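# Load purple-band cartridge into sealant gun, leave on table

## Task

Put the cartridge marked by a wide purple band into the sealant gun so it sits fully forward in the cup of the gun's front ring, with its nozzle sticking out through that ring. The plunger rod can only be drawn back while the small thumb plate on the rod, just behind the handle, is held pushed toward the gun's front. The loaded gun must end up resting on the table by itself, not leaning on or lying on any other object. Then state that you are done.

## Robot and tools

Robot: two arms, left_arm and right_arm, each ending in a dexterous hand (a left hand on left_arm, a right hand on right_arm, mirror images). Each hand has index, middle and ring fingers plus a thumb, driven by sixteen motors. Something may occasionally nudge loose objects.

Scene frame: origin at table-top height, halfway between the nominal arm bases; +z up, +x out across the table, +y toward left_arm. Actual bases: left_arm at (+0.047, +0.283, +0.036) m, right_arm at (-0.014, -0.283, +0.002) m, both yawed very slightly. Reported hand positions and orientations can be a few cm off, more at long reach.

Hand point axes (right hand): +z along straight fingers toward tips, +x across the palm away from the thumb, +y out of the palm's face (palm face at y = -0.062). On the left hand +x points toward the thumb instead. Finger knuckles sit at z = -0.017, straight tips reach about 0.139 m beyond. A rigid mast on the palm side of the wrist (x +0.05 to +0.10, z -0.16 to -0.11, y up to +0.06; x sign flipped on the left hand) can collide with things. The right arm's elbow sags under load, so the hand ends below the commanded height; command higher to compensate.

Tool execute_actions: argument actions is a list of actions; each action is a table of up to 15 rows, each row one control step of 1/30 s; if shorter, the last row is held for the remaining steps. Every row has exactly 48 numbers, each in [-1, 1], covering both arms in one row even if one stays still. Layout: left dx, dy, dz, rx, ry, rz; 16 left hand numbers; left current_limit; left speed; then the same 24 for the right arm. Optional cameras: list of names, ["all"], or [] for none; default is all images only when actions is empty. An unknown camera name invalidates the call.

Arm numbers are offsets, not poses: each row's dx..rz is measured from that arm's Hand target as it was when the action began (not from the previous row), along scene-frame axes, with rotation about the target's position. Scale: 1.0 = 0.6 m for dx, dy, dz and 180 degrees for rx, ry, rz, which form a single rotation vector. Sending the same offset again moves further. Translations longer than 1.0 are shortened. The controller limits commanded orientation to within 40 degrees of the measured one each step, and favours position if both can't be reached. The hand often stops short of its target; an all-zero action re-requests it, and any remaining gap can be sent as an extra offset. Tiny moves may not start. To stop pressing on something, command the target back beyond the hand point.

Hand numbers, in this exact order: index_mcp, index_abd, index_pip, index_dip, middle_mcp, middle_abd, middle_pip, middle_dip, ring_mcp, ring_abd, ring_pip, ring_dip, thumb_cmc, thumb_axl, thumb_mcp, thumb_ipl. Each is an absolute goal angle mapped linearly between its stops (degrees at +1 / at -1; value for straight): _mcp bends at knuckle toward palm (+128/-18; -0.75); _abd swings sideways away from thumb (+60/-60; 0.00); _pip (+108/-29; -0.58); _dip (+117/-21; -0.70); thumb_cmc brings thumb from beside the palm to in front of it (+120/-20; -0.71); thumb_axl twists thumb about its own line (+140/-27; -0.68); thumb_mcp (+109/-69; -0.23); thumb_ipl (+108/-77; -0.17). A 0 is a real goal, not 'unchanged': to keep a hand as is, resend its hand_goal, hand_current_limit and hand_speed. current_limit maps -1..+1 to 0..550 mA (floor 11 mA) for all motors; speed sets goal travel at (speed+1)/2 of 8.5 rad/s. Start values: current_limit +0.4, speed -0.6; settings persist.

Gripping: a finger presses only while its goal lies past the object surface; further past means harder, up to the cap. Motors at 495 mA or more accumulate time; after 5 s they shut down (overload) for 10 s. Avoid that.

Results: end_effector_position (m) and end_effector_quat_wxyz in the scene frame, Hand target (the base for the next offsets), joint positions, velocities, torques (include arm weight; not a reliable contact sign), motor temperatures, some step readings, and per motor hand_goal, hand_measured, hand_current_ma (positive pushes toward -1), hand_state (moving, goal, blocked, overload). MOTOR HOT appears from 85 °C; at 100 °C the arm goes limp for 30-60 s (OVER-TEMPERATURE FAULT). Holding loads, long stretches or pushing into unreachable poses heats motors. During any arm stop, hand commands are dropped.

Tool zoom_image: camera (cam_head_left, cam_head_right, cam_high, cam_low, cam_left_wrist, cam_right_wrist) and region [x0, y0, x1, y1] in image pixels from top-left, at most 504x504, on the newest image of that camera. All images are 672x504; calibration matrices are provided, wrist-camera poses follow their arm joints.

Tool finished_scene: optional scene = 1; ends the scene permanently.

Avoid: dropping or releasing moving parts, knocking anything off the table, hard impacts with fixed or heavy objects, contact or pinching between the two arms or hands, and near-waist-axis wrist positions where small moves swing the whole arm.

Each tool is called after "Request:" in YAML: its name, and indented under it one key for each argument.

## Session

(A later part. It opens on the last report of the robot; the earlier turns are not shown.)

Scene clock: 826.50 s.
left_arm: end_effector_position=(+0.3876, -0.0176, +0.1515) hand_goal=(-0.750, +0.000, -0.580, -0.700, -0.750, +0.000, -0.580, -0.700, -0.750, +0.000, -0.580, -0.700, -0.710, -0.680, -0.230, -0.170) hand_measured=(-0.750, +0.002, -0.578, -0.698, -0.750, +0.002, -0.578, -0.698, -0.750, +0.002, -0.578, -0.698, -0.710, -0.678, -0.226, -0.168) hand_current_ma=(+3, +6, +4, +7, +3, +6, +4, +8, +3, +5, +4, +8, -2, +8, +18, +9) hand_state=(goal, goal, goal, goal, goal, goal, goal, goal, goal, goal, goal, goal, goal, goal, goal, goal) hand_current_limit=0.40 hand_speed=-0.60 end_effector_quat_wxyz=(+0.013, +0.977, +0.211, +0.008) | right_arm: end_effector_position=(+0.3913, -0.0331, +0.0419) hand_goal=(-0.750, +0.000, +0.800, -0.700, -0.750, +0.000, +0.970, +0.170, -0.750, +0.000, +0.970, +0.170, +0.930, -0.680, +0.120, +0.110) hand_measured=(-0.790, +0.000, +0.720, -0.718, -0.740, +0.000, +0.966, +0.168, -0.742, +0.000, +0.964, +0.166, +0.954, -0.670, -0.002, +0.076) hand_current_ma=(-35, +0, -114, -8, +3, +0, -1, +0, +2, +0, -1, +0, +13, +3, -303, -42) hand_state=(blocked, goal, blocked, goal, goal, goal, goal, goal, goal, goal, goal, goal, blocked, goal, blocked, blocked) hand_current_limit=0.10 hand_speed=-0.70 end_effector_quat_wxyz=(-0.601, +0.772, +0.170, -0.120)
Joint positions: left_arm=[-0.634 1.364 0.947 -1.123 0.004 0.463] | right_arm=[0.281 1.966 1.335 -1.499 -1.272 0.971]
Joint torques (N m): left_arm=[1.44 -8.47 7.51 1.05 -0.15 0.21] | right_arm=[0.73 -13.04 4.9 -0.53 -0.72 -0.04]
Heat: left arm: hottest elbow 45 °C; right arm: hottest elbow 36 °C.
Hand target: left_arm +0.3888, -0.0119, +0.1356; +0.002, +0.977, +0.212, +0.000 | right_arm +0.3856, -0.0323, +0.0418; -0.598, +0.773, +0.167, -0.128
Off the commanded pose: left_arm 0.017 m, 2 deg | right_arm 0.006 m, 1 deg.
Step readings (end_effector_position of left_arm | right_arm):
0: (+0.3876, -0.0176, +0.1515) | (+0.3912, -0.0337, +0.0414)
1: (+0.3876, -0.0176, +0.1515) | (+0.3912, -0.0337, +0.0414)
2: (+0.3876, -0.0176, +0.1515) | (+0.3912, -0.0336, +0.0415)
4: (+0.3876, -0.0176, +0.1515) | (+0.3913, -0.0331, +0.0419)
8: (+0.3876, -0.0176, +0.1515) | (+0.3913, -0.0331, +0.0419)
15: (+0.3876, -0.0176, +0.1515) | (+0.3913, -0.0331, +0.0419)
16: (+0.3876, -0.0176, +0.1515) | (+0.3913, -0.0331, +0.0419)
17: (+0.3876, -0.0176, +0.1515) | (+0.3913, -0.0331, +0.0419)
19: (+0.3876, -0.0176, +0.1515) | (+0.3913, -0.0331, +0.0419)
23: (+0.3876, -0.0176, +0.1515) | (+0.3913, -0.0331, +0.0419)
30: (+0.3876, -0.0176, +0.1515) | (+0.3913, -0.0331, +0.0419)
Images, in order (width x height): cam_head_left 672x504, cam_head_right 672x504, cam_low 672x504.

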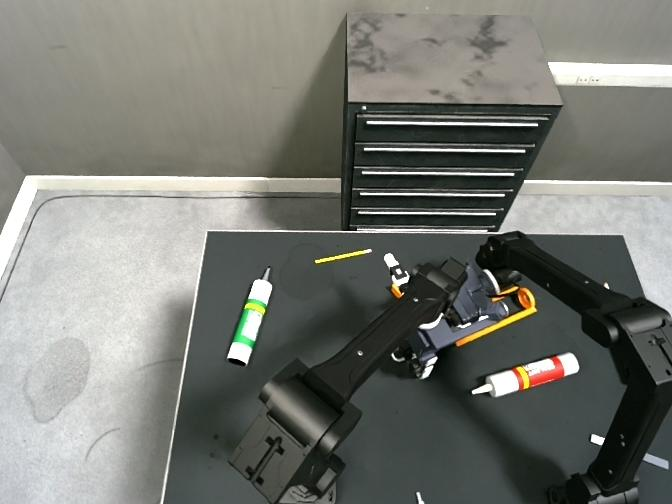

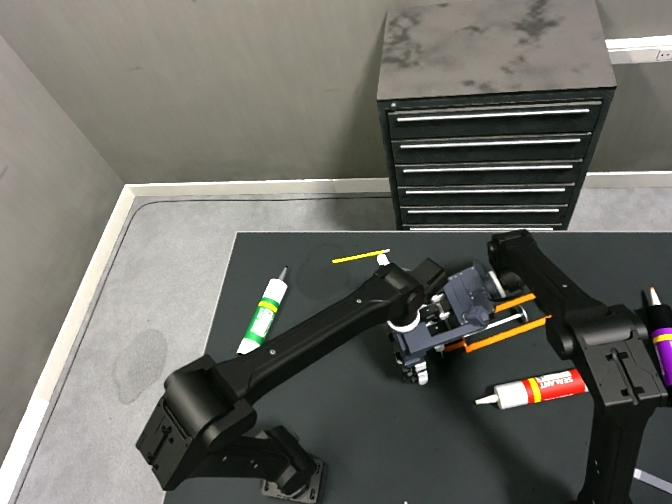

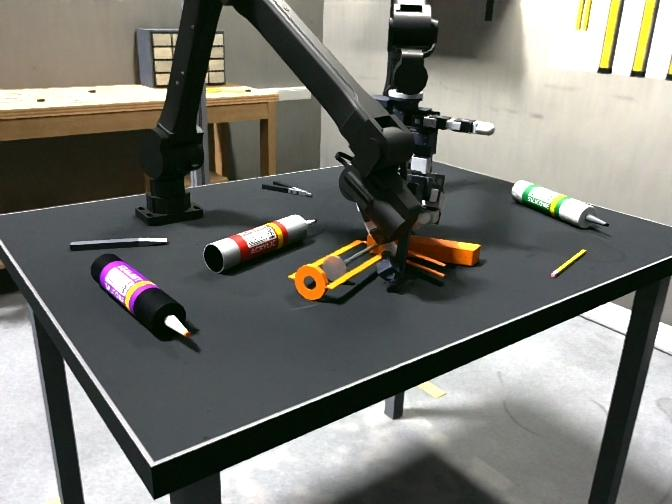

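Request:
zoom_image:
  camera: "cam_head_right"
  region: [370, 310, 470, 390]

Scaled by 5.040 from the camera's 672x504 image, which has a finer 960x720 frame.

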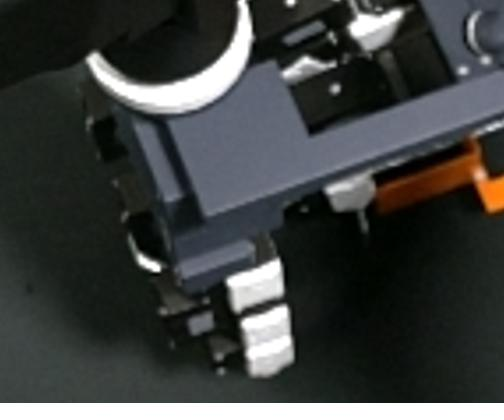

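Request:
execute_actions:
  actions:
    - [[0,0,0,0,0,0,-0.75,0,-0.58,-0.7,-0.75,0,-0.58,-0.7,-0.75,0,-0.58,-0.7,-0.71,-0.68,-0.23,-0.17,0.4,-0.6,0,0,0,0,0,0,-0.72,0,0.9,-0.66,-0.75,0,0.97,0.17,-0.75,0,0.97,0.17,0.93,-0.68,0.12,0.11,0.1,-0.7]]
    - [[0,0,0,0,0,0,-0.75,0,-0.58,-0.7,-0.75,0,-0.58,-0.7,-0.75,0,-0.58,-0.7,-0.71,-0.68,-0.23,-0.17,0.4,-0.6,0,0,0,0,0,0,-0.72,0,0.9,-0.66,-0.75,0,0.97,0.17,-0.75,0,0.97,0.17,0.93,-0.68,0.12,0.11,0.1,-0.7]]
  cameras: ["cam_head_right","cam_low"]

Request:
zoom_image:
  camera: "cam_head_right"
  region: [370, 310, 470, 390]

Scene clock: 859.83 s.
left_arm: end_effector_position=(+0.3876, -0.0176, +0.1515) hand_goal=(-0.750, +0.000, -0.580, -0.700, -0.750, +0.000, -0.580, -0.700, -0.750, +0.000, -0.580, -0.700, -0.710, -0.680, -0.230, -0.170) hand_measured=(-0.750, +0.002, -0.578, -0.698, -0.750, +0.002, -0.578, -0.698, -0.750, +0.002, -0.578, -0.698, -0.710, -0.678, -0.226, -0.168) hand_current_ma=(+3, +6, +4, +7, +3, +6, +4, +8, +3, +5, +4, +8, -2, +8, +18, +9) hand_state=(goal, goal, goal, goal, goal, goal, goal, goal, goal, goal, goal, goal, goal, goal, goal, goal) hand_current_limit=0.40 hand_speed=-0.60 end_effector_quat_wxyz=(+0.013, +0.977, +0.211, +0.008) | right_arm: end_effector_position=(+0.3914, -0.0329, +0.0421) hand_goal=(-0.720, +0.000, +0.900, -0.660, -0.750, +0.000, +0.970, +0.170, -0.750, +0.000, +0.970, +0.170, +0.930, -0.680, +0.120, +0.110) hand_measured=(-0.790, +0.000, +0.736, -0.716, -0.740, +0.000, +0.966, +0.168, -0.742, +0.000, +0.964, +0.166, +0.954, -0.670, -0.002, +0.076) hand_current_ma=(-101, +0, -302, -60, +3, +0, -1, +0, +2, +0, -1, +0, +13, +3, -302, -42) hand_state=(blocked, goal, blocked, blocked, goal, goal, goal, goal, goal, goal, goal, goal, blocked, goal, blocked, blocked) hand_current_limit=0.10 hand_speed=-0.70 end_effector_quat_wxyz=(-0.601, +0.772, +0.170, -0.120)
Joint positions: left_arm=[-0.634 1.364 0.947 -1.123 0.004 0.463] | right_arm=[0.281 1.966 1.335 -1.499 -1.274 0.971]
Joint torques (N m): left_arm=[1.9 -8.82 7.46 0.88 -0.17 0.19] | right_arm=[0.79 -13.04 4.9 -0.54 -0.66 -0.04]
Motor temperatures (°C): left_arm=[29 33 44 27 28 29] | right_arm=[28 35 36 29 31 29]
Heat: left arm: hottest elbow 44 °C; right arm: hottest elbow 36 °C.
Hand target: left_arm +0.3888, -0.0119, +0.1356; +0.002, +0.977, +0.212, +0.000 | right_arm +0.3856, -0.0323, +0.0418; -0.598, +0.773, +0.167, -0.128
Off the commanded pose: left_arm 0.017 m, 2 deg | right_arm 0.006 m, 1 deg.
Step readings (end_effector_position of left_arm | right_arm):
0: (+0.3876, -0.0176, +0.1515) | (+0.3913, -0.0331, +0.0419)
1: (+0.3876, -0.0176, +0.1515) | (+0.3913, -0.0331, +0.0419)
2: (+0.3876, -0.0176, +0.1515) | (+0.3914, -0.0330, +0.0420)
4: (+0.3876, -0.0176, +0.1515) | (+0.3914, -0.0329, +0.0421)
8: (+0.3876, -0.0176, +0.1515) | (+0.3914, -0.0329, +0.0421)
15: (+0.3876, -0.0176, +0.1515) | (+0.3914, -0.0329, +0.0421)
16: (+0.3876, -0.0176, +0.1515) | (+0.3914, -0.0329, +0.0421)
17: (+0.3876, -0.0176, +0.1515) | (+0.3914, -0.0329, +0.0421)
19: (+0.3876, -0.0176, +0.1515) | (+0.3914, -0.0329, +0.0421)
23: (+0.3876, -0.0176, +0.1515) | (+0.3914, -0.0329, +0.0421)
30: (+0.3876, -0.0176, +0.1515) | (+0.3914, -0.0329, +0.0421)
Images, in order (width x height): cam_head_right 672x504, cam_low 672x504.

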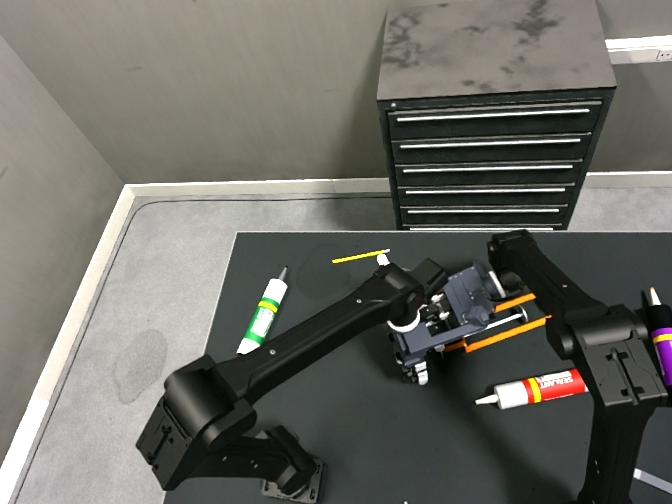

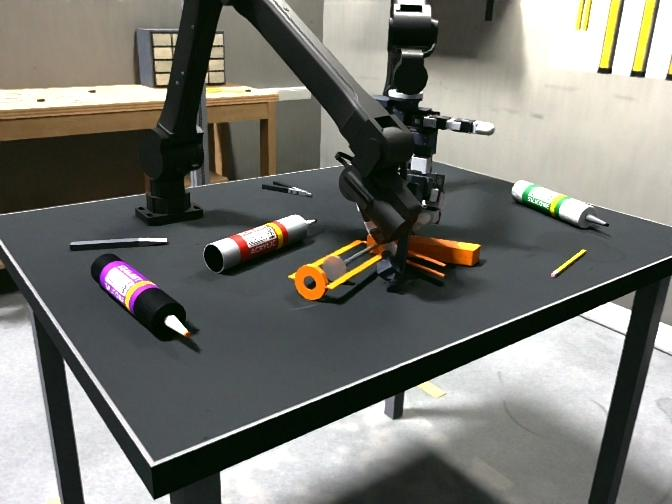

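Scaled by 5.040 from the camera's 672x504 image, which has a finer 960x720 frame.

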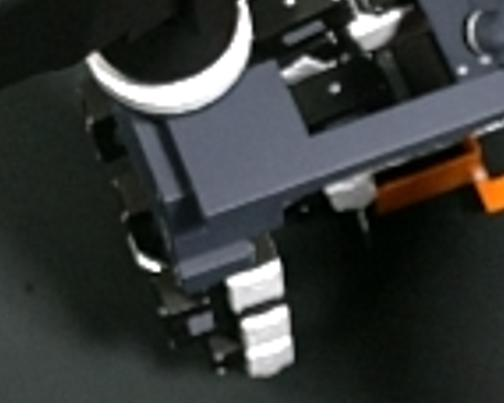

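Request:
execute_actions:
  actions:
    - [[-0.0202,0.0458,0,0,0,0,-0.75,0,-0.58,-0.7,-0.75,0,-0.58,-0.7,-0.75,0,-0.58,-0.7,-0.71,-0.68,-0.23,-0.17,0.4,-0.6,0,0,0,0,0,0,-0.72,0,0.9,-0.66,-0.75,0,0.97,0.17,-0.75,0,0.97,0.17,0.93,-0.68,0.12,0.11,0.1,-0.7]]
  cameras: ["cam_head_left","cam_head_right","cam_low"]

Request:
zoom_image:
  camera: "cam_head_left"
  region: [370, 270, 550, 400]

Request:
zoom_image:
  camera: "cam_low"
  region: [280, 180, 460, 310]

Scene clock: 869.90 s.
left_arm: end_effector_position=(+0.3800, +0.0005, +0.1455) hand_goal=(-0.750, +0.000, -0.580, -0.700, -0.750, +0.000, -0.580, -0.700, -0.750, +0.000, -0.580, -0.700, -0.710, -0.680, -0.230, -0.170) hand_measured=(-0.724, -0.010, -0.566, -0.694, -0.720, +0.022, -0.564, -0.692, -0.750, +0.002, -0.578, -0.698, -0.710, -0.678, -0.226, -0.168) hand_current_ma=(+108, -32, +52, +20, +123, +69, +57, +29, +2, +4, +4, +8, -2, +8, +18, +9) hand_state=(blocked, goal, goal, goal, blocked, blocked, goal, goal, goal, goal, goal, goal, goal, goal, goal, goal) hand_current_limit=0.40 hand_speed=-0.60 end_effector_quat_wxyz=(+0.014, +0.978, +0.206, +0.006) | right_arm: end_effector_position=(+0.3914, -0.0321, +0.0429) hand_goal=(-0.720, +0.000, +0.900, -0.660, -0.750, +0.000, +0.970, +0.170, -0.750, +0.000, +0.970, +0.170, +0.930, -0.680, +0.120, +0.110) hand_measured=(-0.798, +0.000, +0.782, -0.716, -0.740, +0.000, +0.966, +0.168, -0.742, +0.000, +0.964, +0.166, +0.954, -0.670, -0.002, +0.074) hand_current_ma=(-126, +0, -236, -60, +3, +0, -1, +0, +2, +0, -1, +0, +13, +3, -303, -47) hand_state=(blocked, goal, blocked, blocked, goal, goal, goal, goal, goal, goal, goal, goal, blocked, goal, blocked, blocked) hand_current_limit=0.10 hand_speed=-0.70 end_effector_quat_wxyz=(-0.603, +0.770, +0.168, -0.120)
Joint positions: left_arm=[-0.602 1.327 0.895 -1.109 0.01 0.505] | right_arm=[0.281 1.966 1.335 -1.499 -1.28 0.974]
Joint torques (N m): left_arm=[2.43 -10.58 6.16 0.39 -0.33 0.19] | right_arm=[0.73 -13.04 4.92 -0.53 -0.43 -0.07]
Heat: left arm: hottest elbow 44 °C; right arm: hottest elbow 36 °C.
Hand target: left_arm +0.3767, +0.0157, +0.1355; +0.002, +0.977, +0.212, +0.000 | right_arm +0.3856, -0.0323, +0.0418; -0.598, +0.774, +0.167, -0.128
Off the commanded pose: left_arm 0.018 m, 2 deg | right_arm 0.006 m, 1 deg.
Step readings (end_effector_position of left_arm | right_arm):
0: (+0.3876, -0.0176, +0.1515) | (+0.3914, -0.0329, +0.0421)
1: (+0.3875, -0.0176, +0.1513) | (+0.3914, -0.0329, +0.0421)
2: (+0.3870, -0.0165, +0.1500) | (+0.3914, -0.0329, +0.0421)
4: (+0.3847, -0.0117, +0.1449) | (+0.3914, -0.0329, +0.0421)
8: (+0.3822, -0.0027, +0.1439) | (+0.3914, -0.0327, +0.0423)
15: (+0.3802, +0.0006, +0.1455) | (+0.3915, -0.0324, +0.0425)
Images, in order (width x height): cam_head_left 672x504, cam_head_right 672x504, cam_low 672x504.

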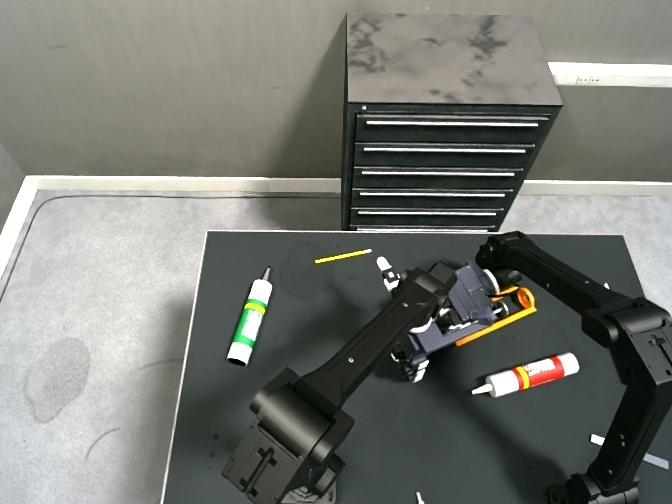

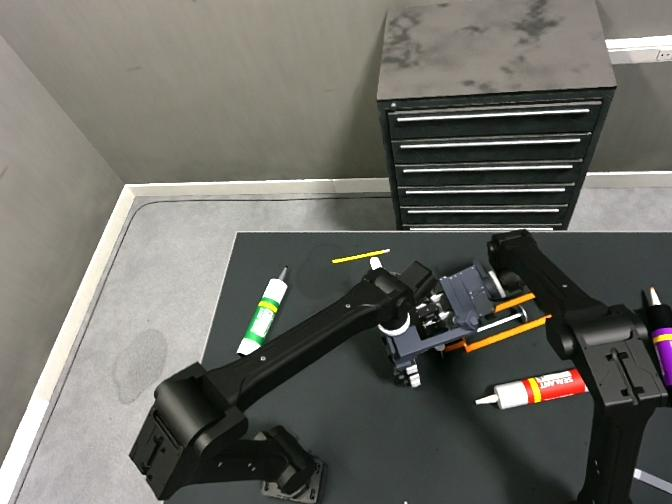

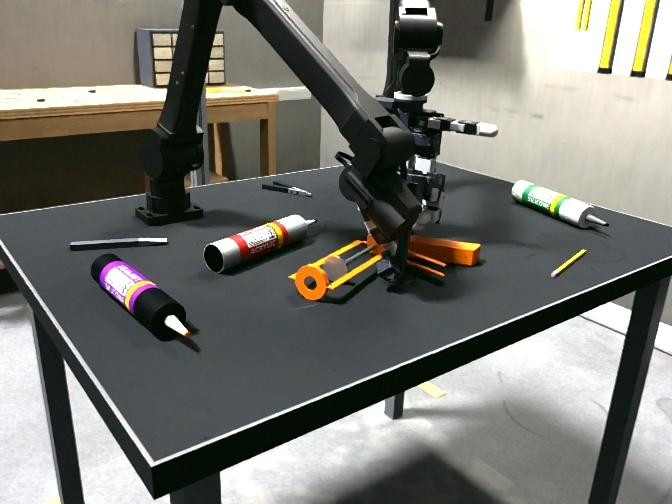

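Scaled by 2.800 from the camera's 672x504 image, which has a finer 960x720 frame.

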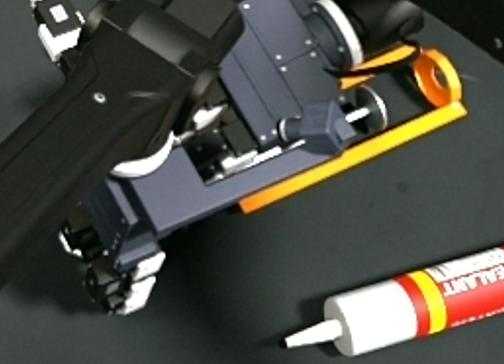

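Scaled by 2.800 from the camera's 672x504 image, which has a finer 960x720 frame.

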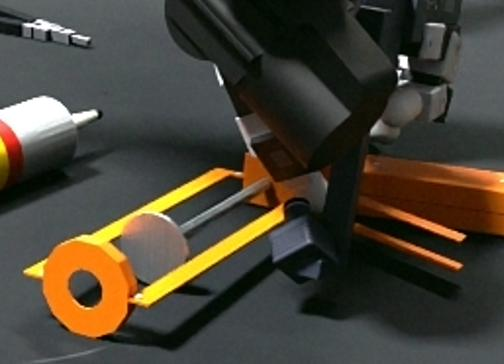

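Request:
execute_actions:
  actions:
    - [[-0.0101,0.0229,0,0,0,0,-0.82,0.05,-0.62,-0.75,-0.82,-0.05,-0.62,-0.75,-0.75,0,-0.58,-0.7,-0.71,-0.68,-0.23,-0.17,0.6,-0.6,0,0,0,0,0,0,-0.72,0,0.93,-0.66,-0.75,0,0.97,0.17,-0.75,0,0.97,0.17,0.93,-0.68,0.12,0.11,0.1,-0.7]]
  cameras: ["cam_head_left","cam_head_right","cam_low"]

Request:
zoom_image:
  camera: "cam_head_left"
  region: [370, 270, 550, 400]

Request:
zoom_image:
  camera: "cam_low"
  region: [280, 180, 460, 310]

Scene clock: 882.30 s.
left_arm: end_effector_position=(+0.3726, +0.0221, +0.1374) hand_goal=(-0.820, +0.050, -0.620, -0.750, -0.820, -0.050, -0.620, -0.750, -0.750, +0.000, -0.580, -0.700, -0.710, -0.680, -0.230, -0.170) hand_measured=(-0.814, +0.046, -0.616, -0.748, -0.814, -0.046, -0.616, -0.746, -0.750, +0.002, -0.578, -0.698, -0.710, -0.678, -0.226, -0.168) hand_current_ma=(+23, -11, +13, +9, +23, +9, +12, +10, +2, +4, +4, +8, -2, +8, +18, +9) hand_state=(goal, goal, goal, goal, goal, goal, goal, goal, goal, goal, goal, goal, goal, goal, goal, goal) hand_current_limit=0.60 hand_speed=-0.60 end_effector_quat_wxyz=(+0.005, +0.977, +0.212, +0.002) | right_arm: end_effector_position=(+0.3919, -0.0344, +0.0431) hand_goal=(-0.720, +0.000, +0.930, -0.660, -0.750, +0.000, +0.970, +0.170, -0.750, +0.000, +0.970, +0.170, +0.930, -0.680, +0.120, +0.110) hand_measured=(-0.732, +0.000, +0.926, -0.664, -0.740, +0.000, +0.966, +0.168, -0.742, +0.000, +0.964, +0.166, +0.950, -0.670, +0.020, +0.074) hand_current_ma=(-3, +0, -1, +0, +3, +0, -1, +0, +2, +0, -1, +0, +10, +4, -279, -48) hand_state=(goal, goal, goal, goal, goal, goal, goal, goal, goal, goal, goal, goal, blocked, goal, blocked, blocked) hand_current_limit=0.10 hand_speed=-0.70 end_effector_quat_wxyz=(-0.601, +0.772, +0.166, -0.120)
Joint positions: left_arm=[-0.57 1.296 0.848 -1.112 0.004 0.527] | right_arm=[0.277 1.964 1.335 -1.499 -1.274 0.978]
Joint torques (N m): left_arm=[2.08 -9.64 7.56 0.32 -0.13 0.2] | right_arm=[1.03 -12.98 4.9 -0.53 -0.65 -0.11]
Heat: left arm: hottest elbow 44 °C; right arm: hottest elbow 36 °C.
Hand target: left_arm +0.3707, +0.0293, +0.1355; +0.002, +0.977, +0.212, +0.000 | right_arm +0.3856, -0.0322, +0.0419; -0.598, +0.773, +0.167, -0.128
Off the commanded pose: left_arm 0.008 m, 0 deg | right_arm 0.007 m, 1 deg.
Step readings (end_effector_position of left_arm | right_arm):
0: (+0.3800, +0.0005, +0.1455) | (+0.3914, -0.0321, +0.0429)
1: (+0.3800, +0.0005, +0.1455) | (+0.3914, -0.0321, +0.0429)
2: (+0.3800, +0.0003, +0.1460) | (+0.3914, -0.0320, +0.0430)
4: (+0.3791, +0.0022, +0.1472) | (+0.3913, -0.0318, +0.0434)
8: (+0.3750, +0.0140, +0.1441) | (+0.3914, -0.0332, +0.0433)
15: (+0.3728, +0.0222, +0.1374) | (+0.3919, -0.0344, +0.0431)
Images, in order (width x height): cam_head_left 672x504, cam_head_right 672x504, cam_low 672x504.

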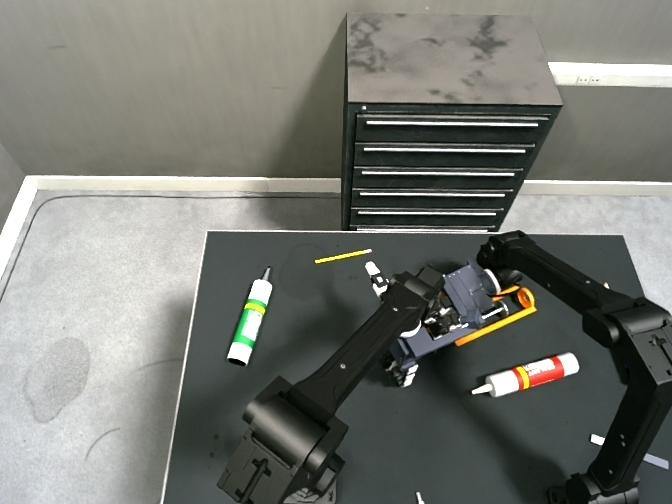

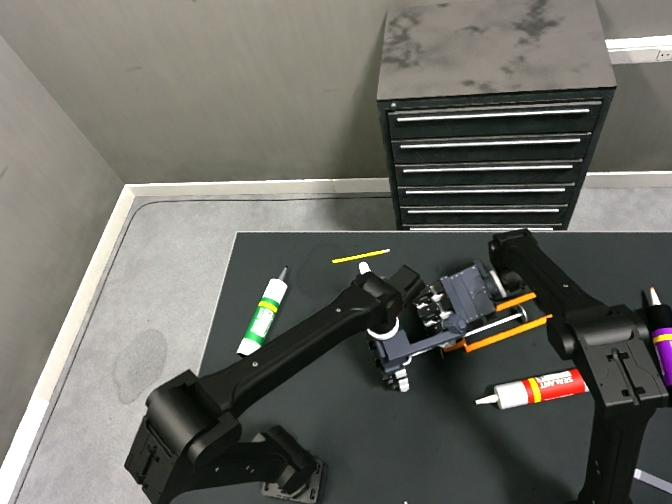

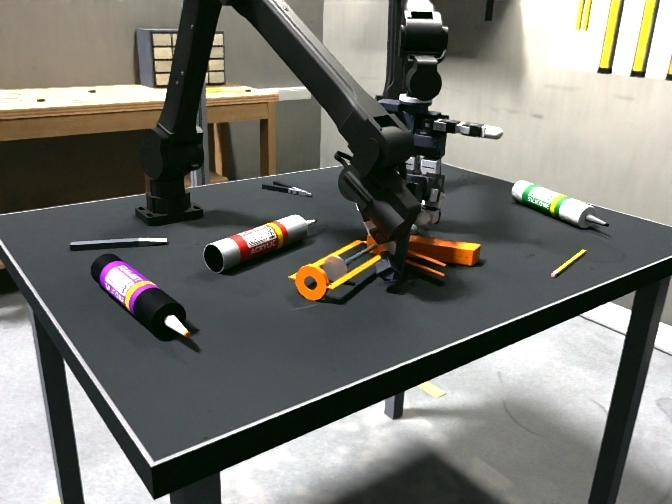

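Scaled by 2.800 from the camera's 672x504 image, which has a finer 960x720 frame.

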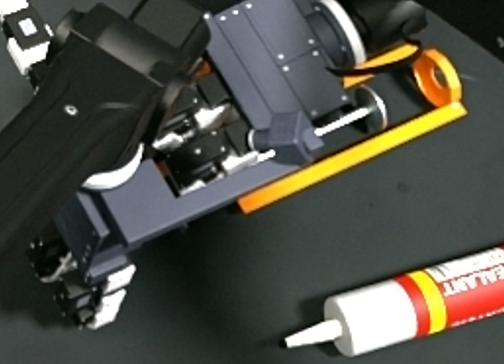

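Scaled by 2.800 from the camera's 672x504 image, which has a finer 960x720 frame.

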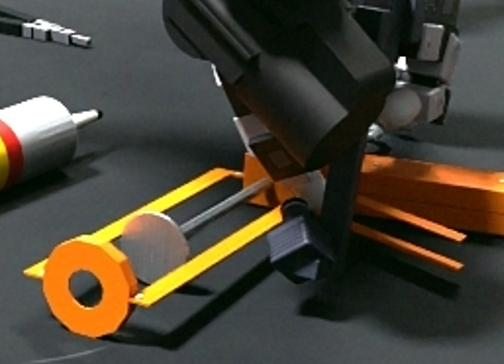

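Request:
zoom_image:
  camera: "cam_head_right"
  region: [370, 310, 470, 390]

Request:
zoom_image:
  camera: "cam_head_right"
  region: [390, 290, 490, 370]

Scaled by 5.040 from the camera's 672x504 image, which has a finer 960x720 frame.

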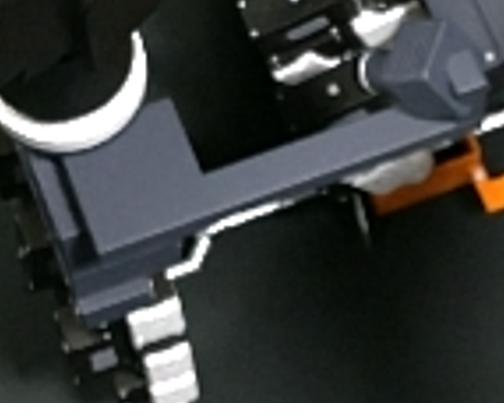

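Scaled by 5.040 from the camera's 672x504 image, which has a finer 960x720 frame.

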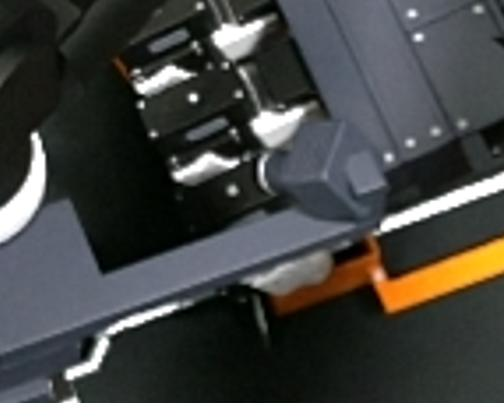

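Request:
execute_actions:
  actions:
    - [[0,0,0.05,0,0,0,-0.75,0,-0.58,-0.7,-0.75,0,-0.58,-0.7,-0.75,0,-0.58,-0.7,-0.71,-0.68,-0.23,-0.17,0.4,-0.6,0,0,0,0,0,0,-1,0,0.926,-0.7,-0.75,0,0.97,0.17,-0.75,0,0.97,0.17,0.93,-0.68,0.08,0.11,0.1,-0.4]]
    - [[0,0,0.05,0,0,0,-0.75,0,-0.58,-0.7,-0.75,0,-0.58,-0.7,-0.75,0,-0.58,-0.7,-0.71,-0.68,-0.23,-0.17,0.4,-0.6,0,0,0,0,0,0,-1,0,0.4,-0.7,-0.75,0,0.97,0.17,-0.75,0,0.97,0.17,0.93,-0.68,0.08,0.11,0.1,-0.4]]
    - [[0,0,0.0333,0,0,0,-0.75,0,-0.58,-0.7,-0.75,0,-0.58,-0.7,-0.75,0,-0.58,-0.7,-0.71,-0.68,-0.23,-0.17,0.4,-0.6,0,0,0,0,0,0,-0.595,0,0.3,-0.7,-0.75,0,0.97,0.17,-0.75,0,0.97,0.17,0.93,-0.68,0.08,0.11,0.1,-0.4]]
  cameras: ["cam_head_left","cam_head_right","cam_high"]

Request:
zoom_image:
  camera: "cam_head_right"
  region: [390, 290, 490, 370]

Request:
zoom_image:
  camera: "cam_head_left"
  region: [390, 300, 490, 380]

Scene clock: 934.33 s.
left_arm: end_effector_position=(+0.3552, +0.0343, +0.1898) hand_goal=(-0.750, +0.000, -0.580, -0.700, -0.750, +0.000, -0.580, -0.700, -0.750, +0.000, -0.580, -0.700, -0.710, -0.680, -0.230, -0.170) hand_measured=(-0.750, +0.002, -0.582, -0.702, -0.750, -0.004, -0.582, -0.704, -0.750, +0.002, -0.578, -0.698, -0.710, -0.678, -0.226, -0.168) hand_current_ma=(+1, +8, -6, -8, +1, -9, -6, -9, +2, +4, +4, +8, -2, +8, +18, +9) hand_state=(goal, goal, goal, goal, goal, goal, goal, goal, goal, goal, goal, goal, goal, goal, goal, goal) hand_current_limit=0.40 hand_speed=-0.60 end_effector_quat_wxyz=(-0.017, +0.977, +0.212, -0.018) | right_arm: end_effector_position=(+0.3917, -0.0350, +0.0426) hand_goal=(-0.596, +0.000, +0.300, -0.700, -0.750, +0.000, +0.970, +0.170, -0.750, +0.000, +0.970, +0.170, +0.930, -0.680, +0.080, +0.110) hand_measured=(-0.590, +0.000, +0.304, -0.698, -0.740, +0.000, +0.966, +0.168, -0.742, +0.000, +0.964, +0.166, +0.952, -0.670, +0.020, +0.078) hand_current_ma=(+1, +0, +0, +0, +3, +0, -1, +0, +2, +0, -1, +0, +11, +4, -109, -38) hand_state=(goal, goal, goal, goal, goal, goal, goal, goal, goal, goal, goal, goal, blocked, goal, blocked, blocked) hand_current_limit=0.10 hand_speed=-0.40 end_effector_quat_wxyz=(-0.600, +0.773, +0.167, -0.121)
Joint positions: left_arm=[-0.57 1.218 0.942 -1.343 0.004 0.527] | right_arm=[0.277 1.964 1.335 -1.499 -1.27 0.978]
Joint torques (N m): left_arm=[2.02 -9.17 13.09 0.06 -0.15 0.2] | right_arm=[1.03 -12.92 4.89 -0.53 -0.8 -0.1]
Heat: left arm: hottest elbow 46 °C; right arm: hottest elbow 36 °C.
Hand target: left_arm +0.3707, +0.0293, +0.2154; +0.002, +0.977, +0.212, +0.000 | right_arm +0.3856, -0.0322, +0.0419; -0.598, +0.774, +0.167, -0.128
Off the commanded pose: left_arm 0.030 m, 3 deg | right_arm 0.007 m, 1 deg.
Step readings (end_effector_position of left_arm | right_arm):
0: (+0.3726, +0.0221, +0.1374) | (+0.3919, -0.0344, +0.0431)
1: (+0.3724, +0.0222, +0.1374) | (+0.3918, -0.0345, +0.0430)
2: (+0.3711, +0.0231, +0.1371) | (+0.3918, -0.0346, +0.0429)
4: (+0.3663, +0.0264, +0.1368) | (+0.3918, -0.0349, +0.0427)
8: (+0.3587, +0.0318, +0.1405) | (+0.3918, -0.0349, +0.0427)
15: (+0.3559, +0.0338, +0.1440) | (+0.3918, -0.0349, +0.0427)
16: (+0.3555, +0.0341, +0.1439) | (+0.3918, -0.0349, +0.0427)
17: (+0.3546, +0.0348, +0.1442) | (+0.3918, -0.0349, +0.0427)
19: (+0.3521, +0.0365, +0.1471) | (+0.3918, -0.0349, +0.0427)
23: (+0.3525, +0.0362, +0.1607) | (+0.3918, -0.0349, +0.0427)
30: (+0.3560, +0.0338, +0.1735) | (+0.3918, -0.0349, +0.0427)
31: (+0.3556, +0.0341, +0.1734) | (+0.3918, -0.0349, +0.0427)
32: (+0.3548, +0.0346, +0.1735) | (+0.3918, -0.0349, +0.0427)
34: (+0.3530, +0.0359, +0.1751) | (+0.3918, -0.0349, +0.0427)
38: (+0.3539, +0.0353, +0.1827) | (+0.3917, -0.0350, +0.0426)
45: (+0.3556, +0.0340, +0.1899) | (+0.3917, -0.0350, +0.0426)
Images, in order (width x height): cam_head_left 672x504, cam_head_right 672x504, cam_high 672x504.

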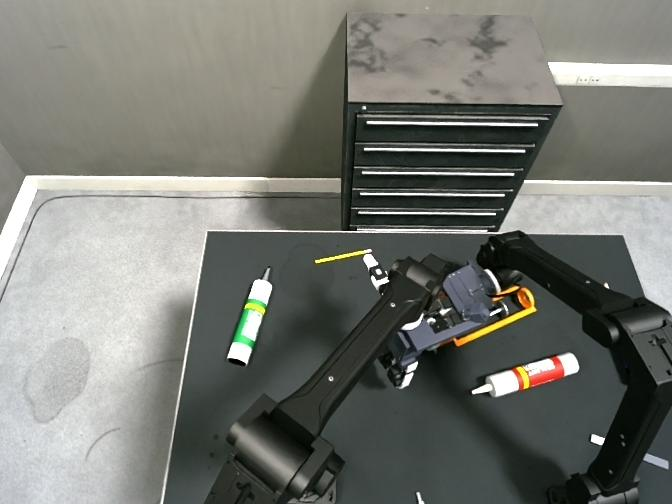

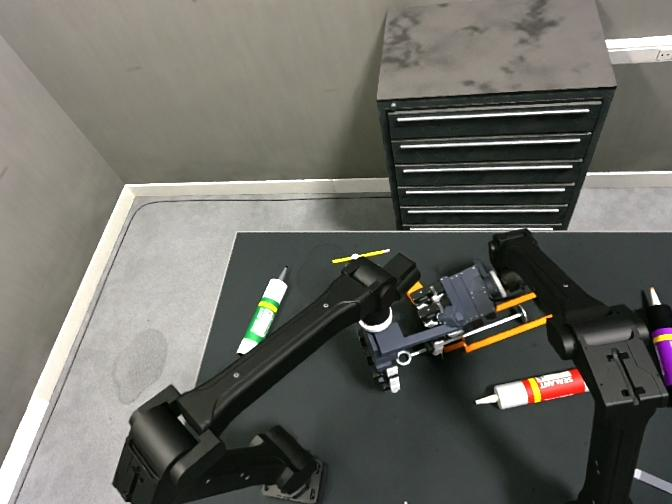

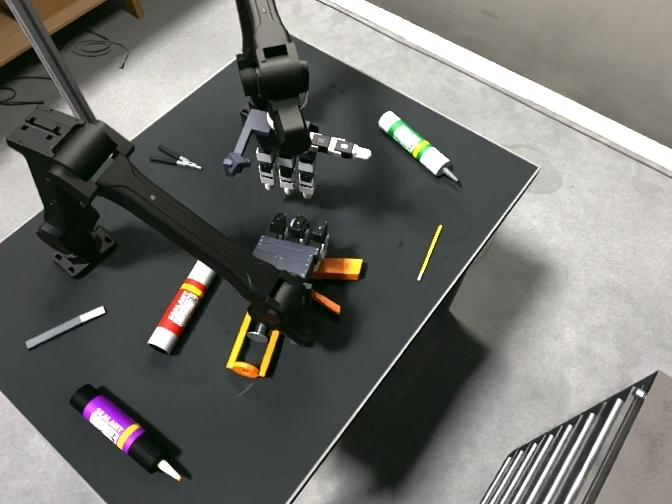

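Scaled by 5.040 from the camera's 672x504 image, which has a finer 960x720 frame.

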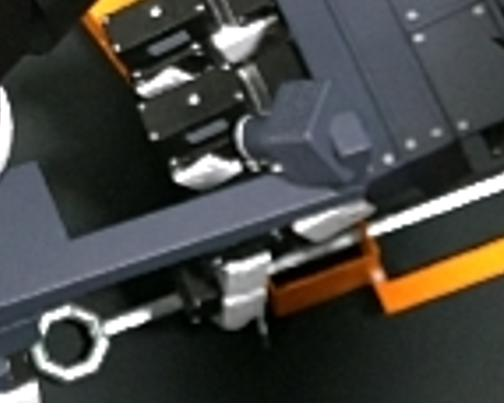

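Scaled by 5.040 from the camera's 672x504 image, which has a finer 960x720 frame.

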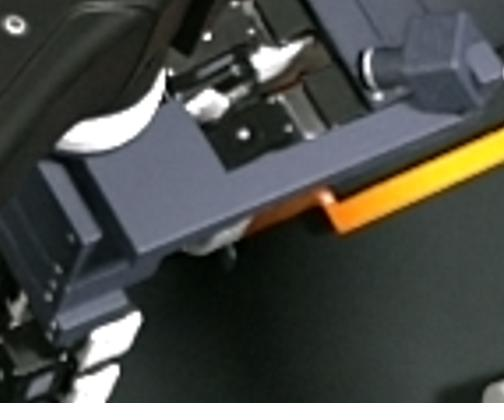

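Request:
execute_actions:
  actions:
    - [[0.0,0.0,0.02,0,0,0,-0.75,0,-0.58,-0.7,-0.75,0,-0.58,-0.7,-0.75,0,-0.58,-0.7,-0.71,-0.68,-0.23,-0.17,0.4,-0.6,0,0,0,0,0,0,-0.595,0,0.42,-0.7,-0.75,0,0.97,0.17,-0.75,0,0.97,0.17,0.93,-0.68,0.08,0.11,0.1,-0.6]]
  cameras: ["cam_head_right"]

Request:
zoom_image:
  camera: "cam_head_right"
  region: [420, 320, 480, 368]

Scene clock: 940.67 s.
left_arm: end_effector_position=(+0.3554, +0.0342, +0.2004) hand_goal=(-0.750, +0.000, -0.580, -0.700, -0.750, +0.000, -0.580, -0.700, -0.750, +0.000, -0.580, -0.700, -0.710, -0.680, -0.230, -0.170) hand_measured=(-0.750, +0.002, -0.582, -0.702, -0.750, -0.004, -0.582, -0.704, -0.750, +0.002, -0.578, -0.698, -0.710, -0.678, -0.226, -0.168) hand_current_ma=(+1, +8, -6, -8, +1, -9, -6, -9, +2, +4, +4, +8, -2, +8, +18, +9) hand_state=(goal, goal, goal, goal, goal, goal, goal, goal, goal, goal, goal, goal, goal, goal, goal, goal) hand_current_limit=0.40 hand_speed=-0.60 end_effector_quat_wxyz=(-0.018, +0.977, +0.212, -0.019) | right_arm: end_effector_position=(+0.3918, -0.0350, +0.0426) hand_goal=(-0.596, +0.000, +0.420, -0.700, -0.750, +0.000, +0.970, +0.170, -0.750, +0.000, +0.970, +0.170, +0.930, -0.680, +0.080, +0.110) hand_measured=(-0.614, +0.000, +0.360, -0.712, -0.740, +0.000, +0.966, +0.168, -0.742, +0.000, +0.964, +0.166, +0.952, -0.670, +0.020, +0.078) hand_current_ma=(-8, +0, -68, -4, +3, +0, -1, +0, +2, +0, -1, +0, +11, +4, -109, -38) hand_state=(goal, goal, blocked, goal, goal, goal, goal, goal, goal, goal, goal, goal, blocked, goal, blocked, blocked) hand_current_limit=0.10 hand_speed=-0.60 end_effector_quat_wxyz=(-0.600, +0.773, +0.168, -0.120)
Joint positions: left_arm=[-0.57 1.213 0.967 -1.376 0.004 0.527] | right_arm=[0.277 1.964 1.335 -1.499 -1.27 0.977]
Joint torques (N m): left_arm=[1.73 -9.76 13.34 -0.06 -0.15 0.25] | right_arm=[1.08 -12.92 4.89 -0.53 -0.8 -0.1]
Heat: left arm: hottest elbow 46 °C; right arm: hottest elbow 36 °C.
Hand target: left_arm +0.3707, +0.0293, +0.2276; +0.002, +0.977, +0.212, +0.000 | right_arm +0.3856, -0.0322, +0.0419; -0.598, +0.774, +0.167, -0.128
Off the commanded pose: left_arm 0.031 m, 3 deg | right_arm 0.007 m, 1 deg.
Step readings (end_effector_position of left_arm | right_arm):
0: (+0.3552, +0.0343, +0.1898) | (+0.3917, -0.0350, +0.0426)
1: (+0.3552, +0.0343, +0.1897) | (+0.3917, -0.0350, +0.0426)
2: (+0.3550, +0.0345, +0.1900) | (+0.3917, -0.0350, +0.0426)
4: (+0.3539, +0.0352, +0.1911) | (+0.3917, -0.0350, +0.0426)
8: (+0.3547, +0.0347, +0.1964) | (+0.3918, -0.0350, +0.0426)
15: (+0.3557, +0.0340, +0.2005) | (+0.3918, -0.0350, +0.0426)
Images, in order (width x height): cam_head_right 672x504.

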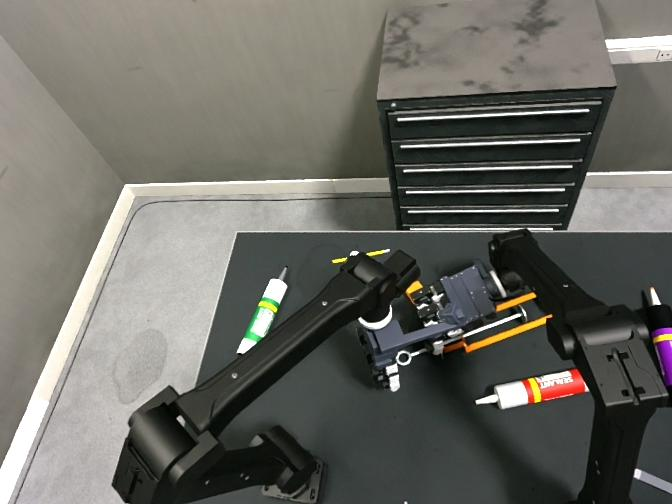

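Scaled by 8.400 from the camera's 672x504 image, which has a finer 960x720 frame.

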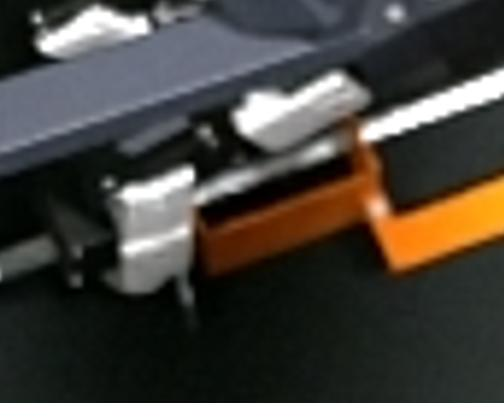

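Request:
execute_actions:
  actions:
    - [[0.0,0.0,0.0,0,0,0,-0.75,0.11,-0.58,-0.7,-0.75,-0.11,-0.58,-0.7,-0.75,0,-0.58,-0.7,-0.71,-0.68,-0.23,-0.17,0.4,-0.6,0,0,0,0,0,0,-0.56,0,0.55,-0.68,-0.75,0,0.97,0.17,-0.75,0,0.97,0.17,0.93,-0.68,0.1,0.11,0.1,-0.6]]
  cameras: ["cam_head_right"]

Request:
zoom_image:
  camera: "cam_head_right"
  region: [420, 320, 480, 368]

Scene clock: 949.20 s.
left_arm: end_effector_position=(+0.3554, +0.0342, +0.2004) hand_goal=(-0.750, +0.110, -0.580, -0.700, -0.750, -0.110, -0.580, -0.700, -0.750, +0.000, -0.580, -0.700, -0.710, -0.680, -0.230, -0.170) hand_measured=(-0.750, +0.094, -0.582, -0.702, -0.750, -0.094, -0.582, -0.704, -0.750, +0.002, -0.578, -0.698, -0.710, -0.678, -0.226, -0.168) hand_current_ma=(+1, -50, -6, -8, +1, +47, -6, -9, +2, +4, +4, +8, -2, +8, +18, +9) hand_state=(goal, goal, goal, goal, goal, goal, goal, goal, goal, goal, goal, goal, goal, goal, goal, goal) hand_current_limit=0.40 hand_speed=-0.60 end_effector_quat_wxyz=(-0.018, +0.977, +0.212, -0.019) | right_arm: end_effector_position=(+0.3918, -0.0349, +0.0426) hand_goal=(-0.560, +0.000, +0.550, -0.680, -0.750, +0.000, +0.970, +0.170, -0.750, +0.000, +0.970, +0.170, +0.930, -0.680, +0.100, +0.110) hand_measured=(-0.614, +0.002, +0.374, -0.712, -0.740, +0.000, +0.966, +0.168, -0.742, +0.000, +0.964, +0.166, +0.952, -0.670, +0.020, +0.078) hand_current_ma=(-63, +0, -302, -22, +3, +0, -1, +0, +2, +0, -1, +0, +11, +4, -185, -38) hand_state=(blocked, goal, blocked, blocked, goal, goal, goal, goal, goal, goal, goal, goal, blocked, goal, blocked, blocked) hand_current_limit=0.10 hand_speed=-0.60 end_effector_quat_wxyz=(-0.600, +0.773, +0.168, -0.120)
Joint positions: left_arm=[-0.57 1.213 0.967 -1.376 0.004 0.527] | right_arm=[0.277 1.964 1.335 -1.499 -1.27 0.977]
Joint torques (N m): left_arm=[1.73 -9.47 13.41 0.08 -0.18 0.23] | right_arm=[1.08 -12.92 4.89 -0.53 -0.79 -0.1]
Motor temperatures (°C): left_arm=[28 33 49 27 28 29] | right_arm=[28 35 36 29 31 28]
Heat: left arm: hottest elbow 49 °C; right arm: hottest elbow 36 °C.
Hand target: left_arm +0.3707, +0.0293, +0.2276; +0.002, +0.977, +0.212, +0.000 | right_arm +0.3856, -0.0322, +0.0419; -0.598, +0.773, +0.167, -0.128
Off the commanded pose: left_arm 0.031 m, 3 deg | right_arm 0.007 m, 1 deg.
Step readings (end_effector_position of left_arm | right_arm):
0: (+0.3554, +0.0342, +0.2004) | (+0.3918, -0.0350, +0.0426)
1: (+0.3554, +0.0342, +0.2004) | (+0.3918, -0.0350, +0.0426)
2: (+0.3554, +0.0342, +0.2004) | (+0.3918, -0.0349, +0.0426)
4: (+0.3554, +0.0342, +0.2004) | (+0.3918, -0.0349, +0.0426)
8: (+0.3554, +0.0342, +0.2004) | (+0.3918, -0.0349, +0.0426)
15: (+0.3554, +0.0342, +0.2004) | (+0.3918, -0.0349, +0.0426)
Images, in order (width x height): cam_head_right 672x504.

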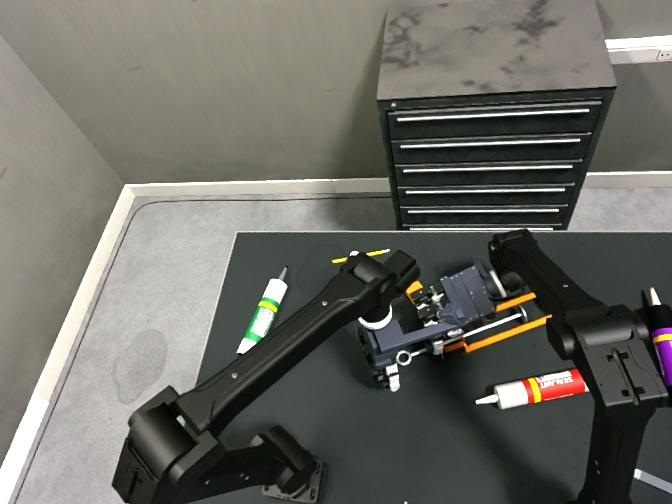

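Scaled by 8.400 from the camera's 672x504 image, which has a finer 960x720 frame.

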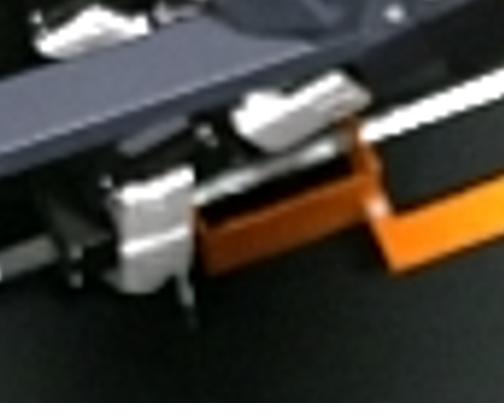

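Request:
execute_actions:
  actions:
    - [[0.015,-0.05,0.0,0,0,0,-0.75,0.11,-0.58,-0.7,-0.75,-0.11,-0.58,-0.7,-0.75,0,-0.58,-0.7,-0.71,-0.68,-0.23,-0.17,0.4,-0.6,0,0,0,0,0,0,-0.56,0,0.55,-0.68,-0.75,0,0.97,0.17,-0.75,0,0.97,0.17,0.93,-0.68,0.1,0.11,0.1,-0.6]]
    - [[0.02,-0.03,-0.05,0,0,0,-0.75,0.11,-0.58,-0.7,-0.75,-0.11,-0.58,-0.7,-0.75,0,-0.58,-0.7,-0.71,-0.68,-0.23,-0.17,0.4,-0.6,0,0,0,0,0,0,-0.56,0,0.55,-0.68,-0.75,0,0.97,0.17,-0.75,0,0.97,0.17,0.93,-0.68,0.1,0.11,0.1,-0.6]]
  cameras: ["cam_head_left","cam_head_right","cam_left_wrist"]

Request:
zoom_image:
  camera: "cam_head_left"
  region: [380, 310, 480, 390]

Request:
zoom_image:
  camera: "cam_left_wrist"
  region: [220, 0, 520, 225]

Scene clock: 966.53 s.
left_arm: end_effector_position=(+0.3817, -0.0045, +0.1878) hand_goal=(-0.750, +0.110, -0.580, -0.700, -0.750, -0.110, -0.580, -0.700, -0.750, +0.000, -0.580, -0.700, -0.710, -0.680, -0.230, -0.170) hand_measured=(-0.750, +0.094, -0.582, -0.702, -0.750, -0.094, -0.582, -0.704, -0.750, +0.002, -0.578, -0.698, -0.710, -0.678, -0.226, -0.168) hand_current_ma=(+1, -51, -6, -8, +1, +47, -6, -9, +2, +4, +4, +8, -2, +8, +18, +9) hand_state=(goal, goal, goal, goal, goal, goal, goal, goal, goal, goal, goal, goal, goal, goal, goal, goal) hand_current_limit=0.40 hand_speed=-0.60 end_effector_quat_wxyz=(-0.008, +0.977, +0.213, -0.010) | right_arm: end_effector_position=(+0.3918, -0.0349, +0.0426) hand_goal=(-0.560, +0.000, +0.550, -0.680, -0.750, +0.000, +0.970, +0.170, -0.750, +0.000, +0.970, +0.170, +0.930, -0.680, +0.100, +0.110) hand_measured=(-0.614, +0.002, +0.374, -0.712, -0.740, +0.000, +0.966, +0.168, -0.742, +0.000, +0.964, +0.166, +0.952, -0.670, +0.020, +0.078) hand_current_ma=(-63, +0, -302, -22, +3, +0, -1, +0, +2, +0, -1, +0, +11, +4, -185, -38) hand_state=(blocked, goal, blocked, blocked, goal, goal, goal, goal, goal, goal, goal, goal, blocked, goal, blocked, blocked) hand_current_limit=0.10 hand_speed=-0.60 end_effector_quat_wxyz=(-0.600, +0.773, +0.168, -0.120)
Joint positions: left_arm=[-0.616 1.326 1.026 -1.296 0.004 0.478] | right_arm=[0.277 1.964 1.335 -1.499 -1.27 0.977]
Joint torques (N m): left_arm=[-0.32 -9.35 12.08 0.66 -0.13 -0.07] | right_arm=[1.08 -12.92 4.89 -0.51 -0.79 -0.1]
Heat: left arm: hottest elbow 52 °C; right arm: hottest elbow 36 °C.
Hand target: left_arm +0.3917, -0.0188, +0.1976; +0.002, +0.977, +0.212, +0.000 | right_arm +0.3856, -0.0322, +0.0419; -0.598, +0.773, +0.167, -0.128
Off the commanded pose: left_arm 0.020 m, 2 deg | right_arm 0.007 m, 1 deg.
Step readings (end_effector_position of left_arm | right_arm):
0: (+0.3554, +0.0342, +0.2004) | (+0.3918, -0.0349, +0.0426)
1: (+0.3555, +0.0341, +0.2006) | (+0.3918, -0.0349, +0.0426)
2: (+0.3560, +0.0338, +0.2013) | (+0.3918, -0.0349, +0.0426)
4: (+0.3585, +0.0315, +0.2049) | (+0.3918, -0.0349, +0.0426)
8: (+0.3651, +0.0204, +0.2154) | (+0.3918, -0.0349, +0.0426)
15: (+0.3669, +0.0141, +0.2154) | (+0.3918, -0.0349, +0.0426)
16: (+0.3671, +0.0140, +0.2149) | (+0.3918, -0.0349, +0.0426)
17: (+0.3679, +0.0132, +0.2141) | (+0.3918, -0.0349, +0.0426)
19: (+0.3719, +0.0081, +0.2109) | (+0.3918, -0.0349, +0.0426)
23: (+0.3792, -0.0010, +0.1972) | (+0.3918, -0.0349, +0.0426)
30: (+0.3814, -0.0045, +0.1877) | (+0.3918, -0.0349, +0.0426)
camera_calibration:
cam_left_wrist: T_world_to_cam=[[-0.95368, 0.294764, 0.0600708, 0.319354], [0.228261, 0.579003, 0.782721, -0.290856], [0.195937, 0.760177, -0.619467, 0.165928], [0, 0, 0, 1]] pos_world=[0.338441, -0.0518623, 0.311262]
Images, in order (width x height): cam_head_left 672x504, cam_head_right 672x504, cam_left_wrist 672x504.

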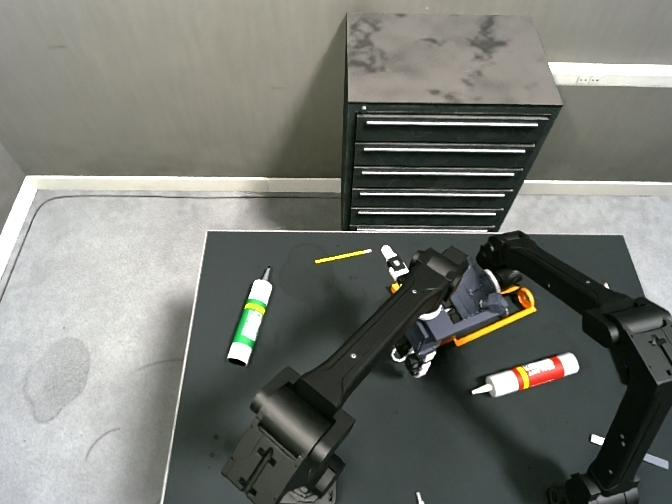

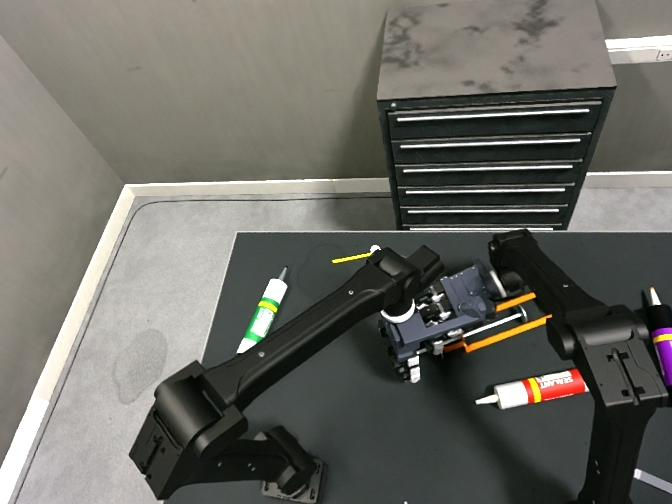

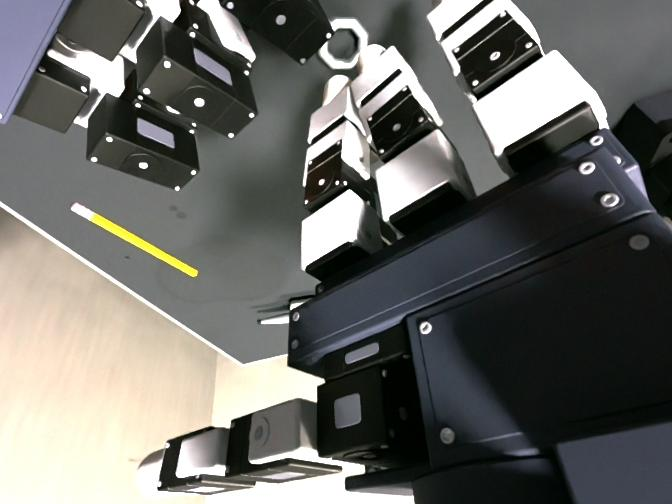

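Scaled by 5.040 from the camera's 672x504 image, which has a finer 960x720 frame.

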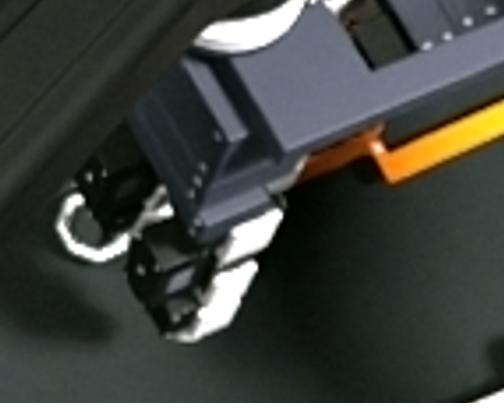

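Scaled by 1.680 from the camera's 672x504 image, which has a finer 960x720 frame.

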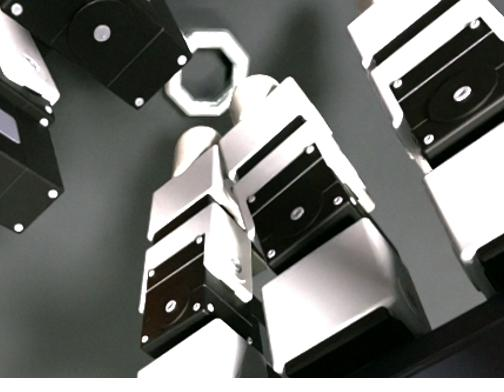

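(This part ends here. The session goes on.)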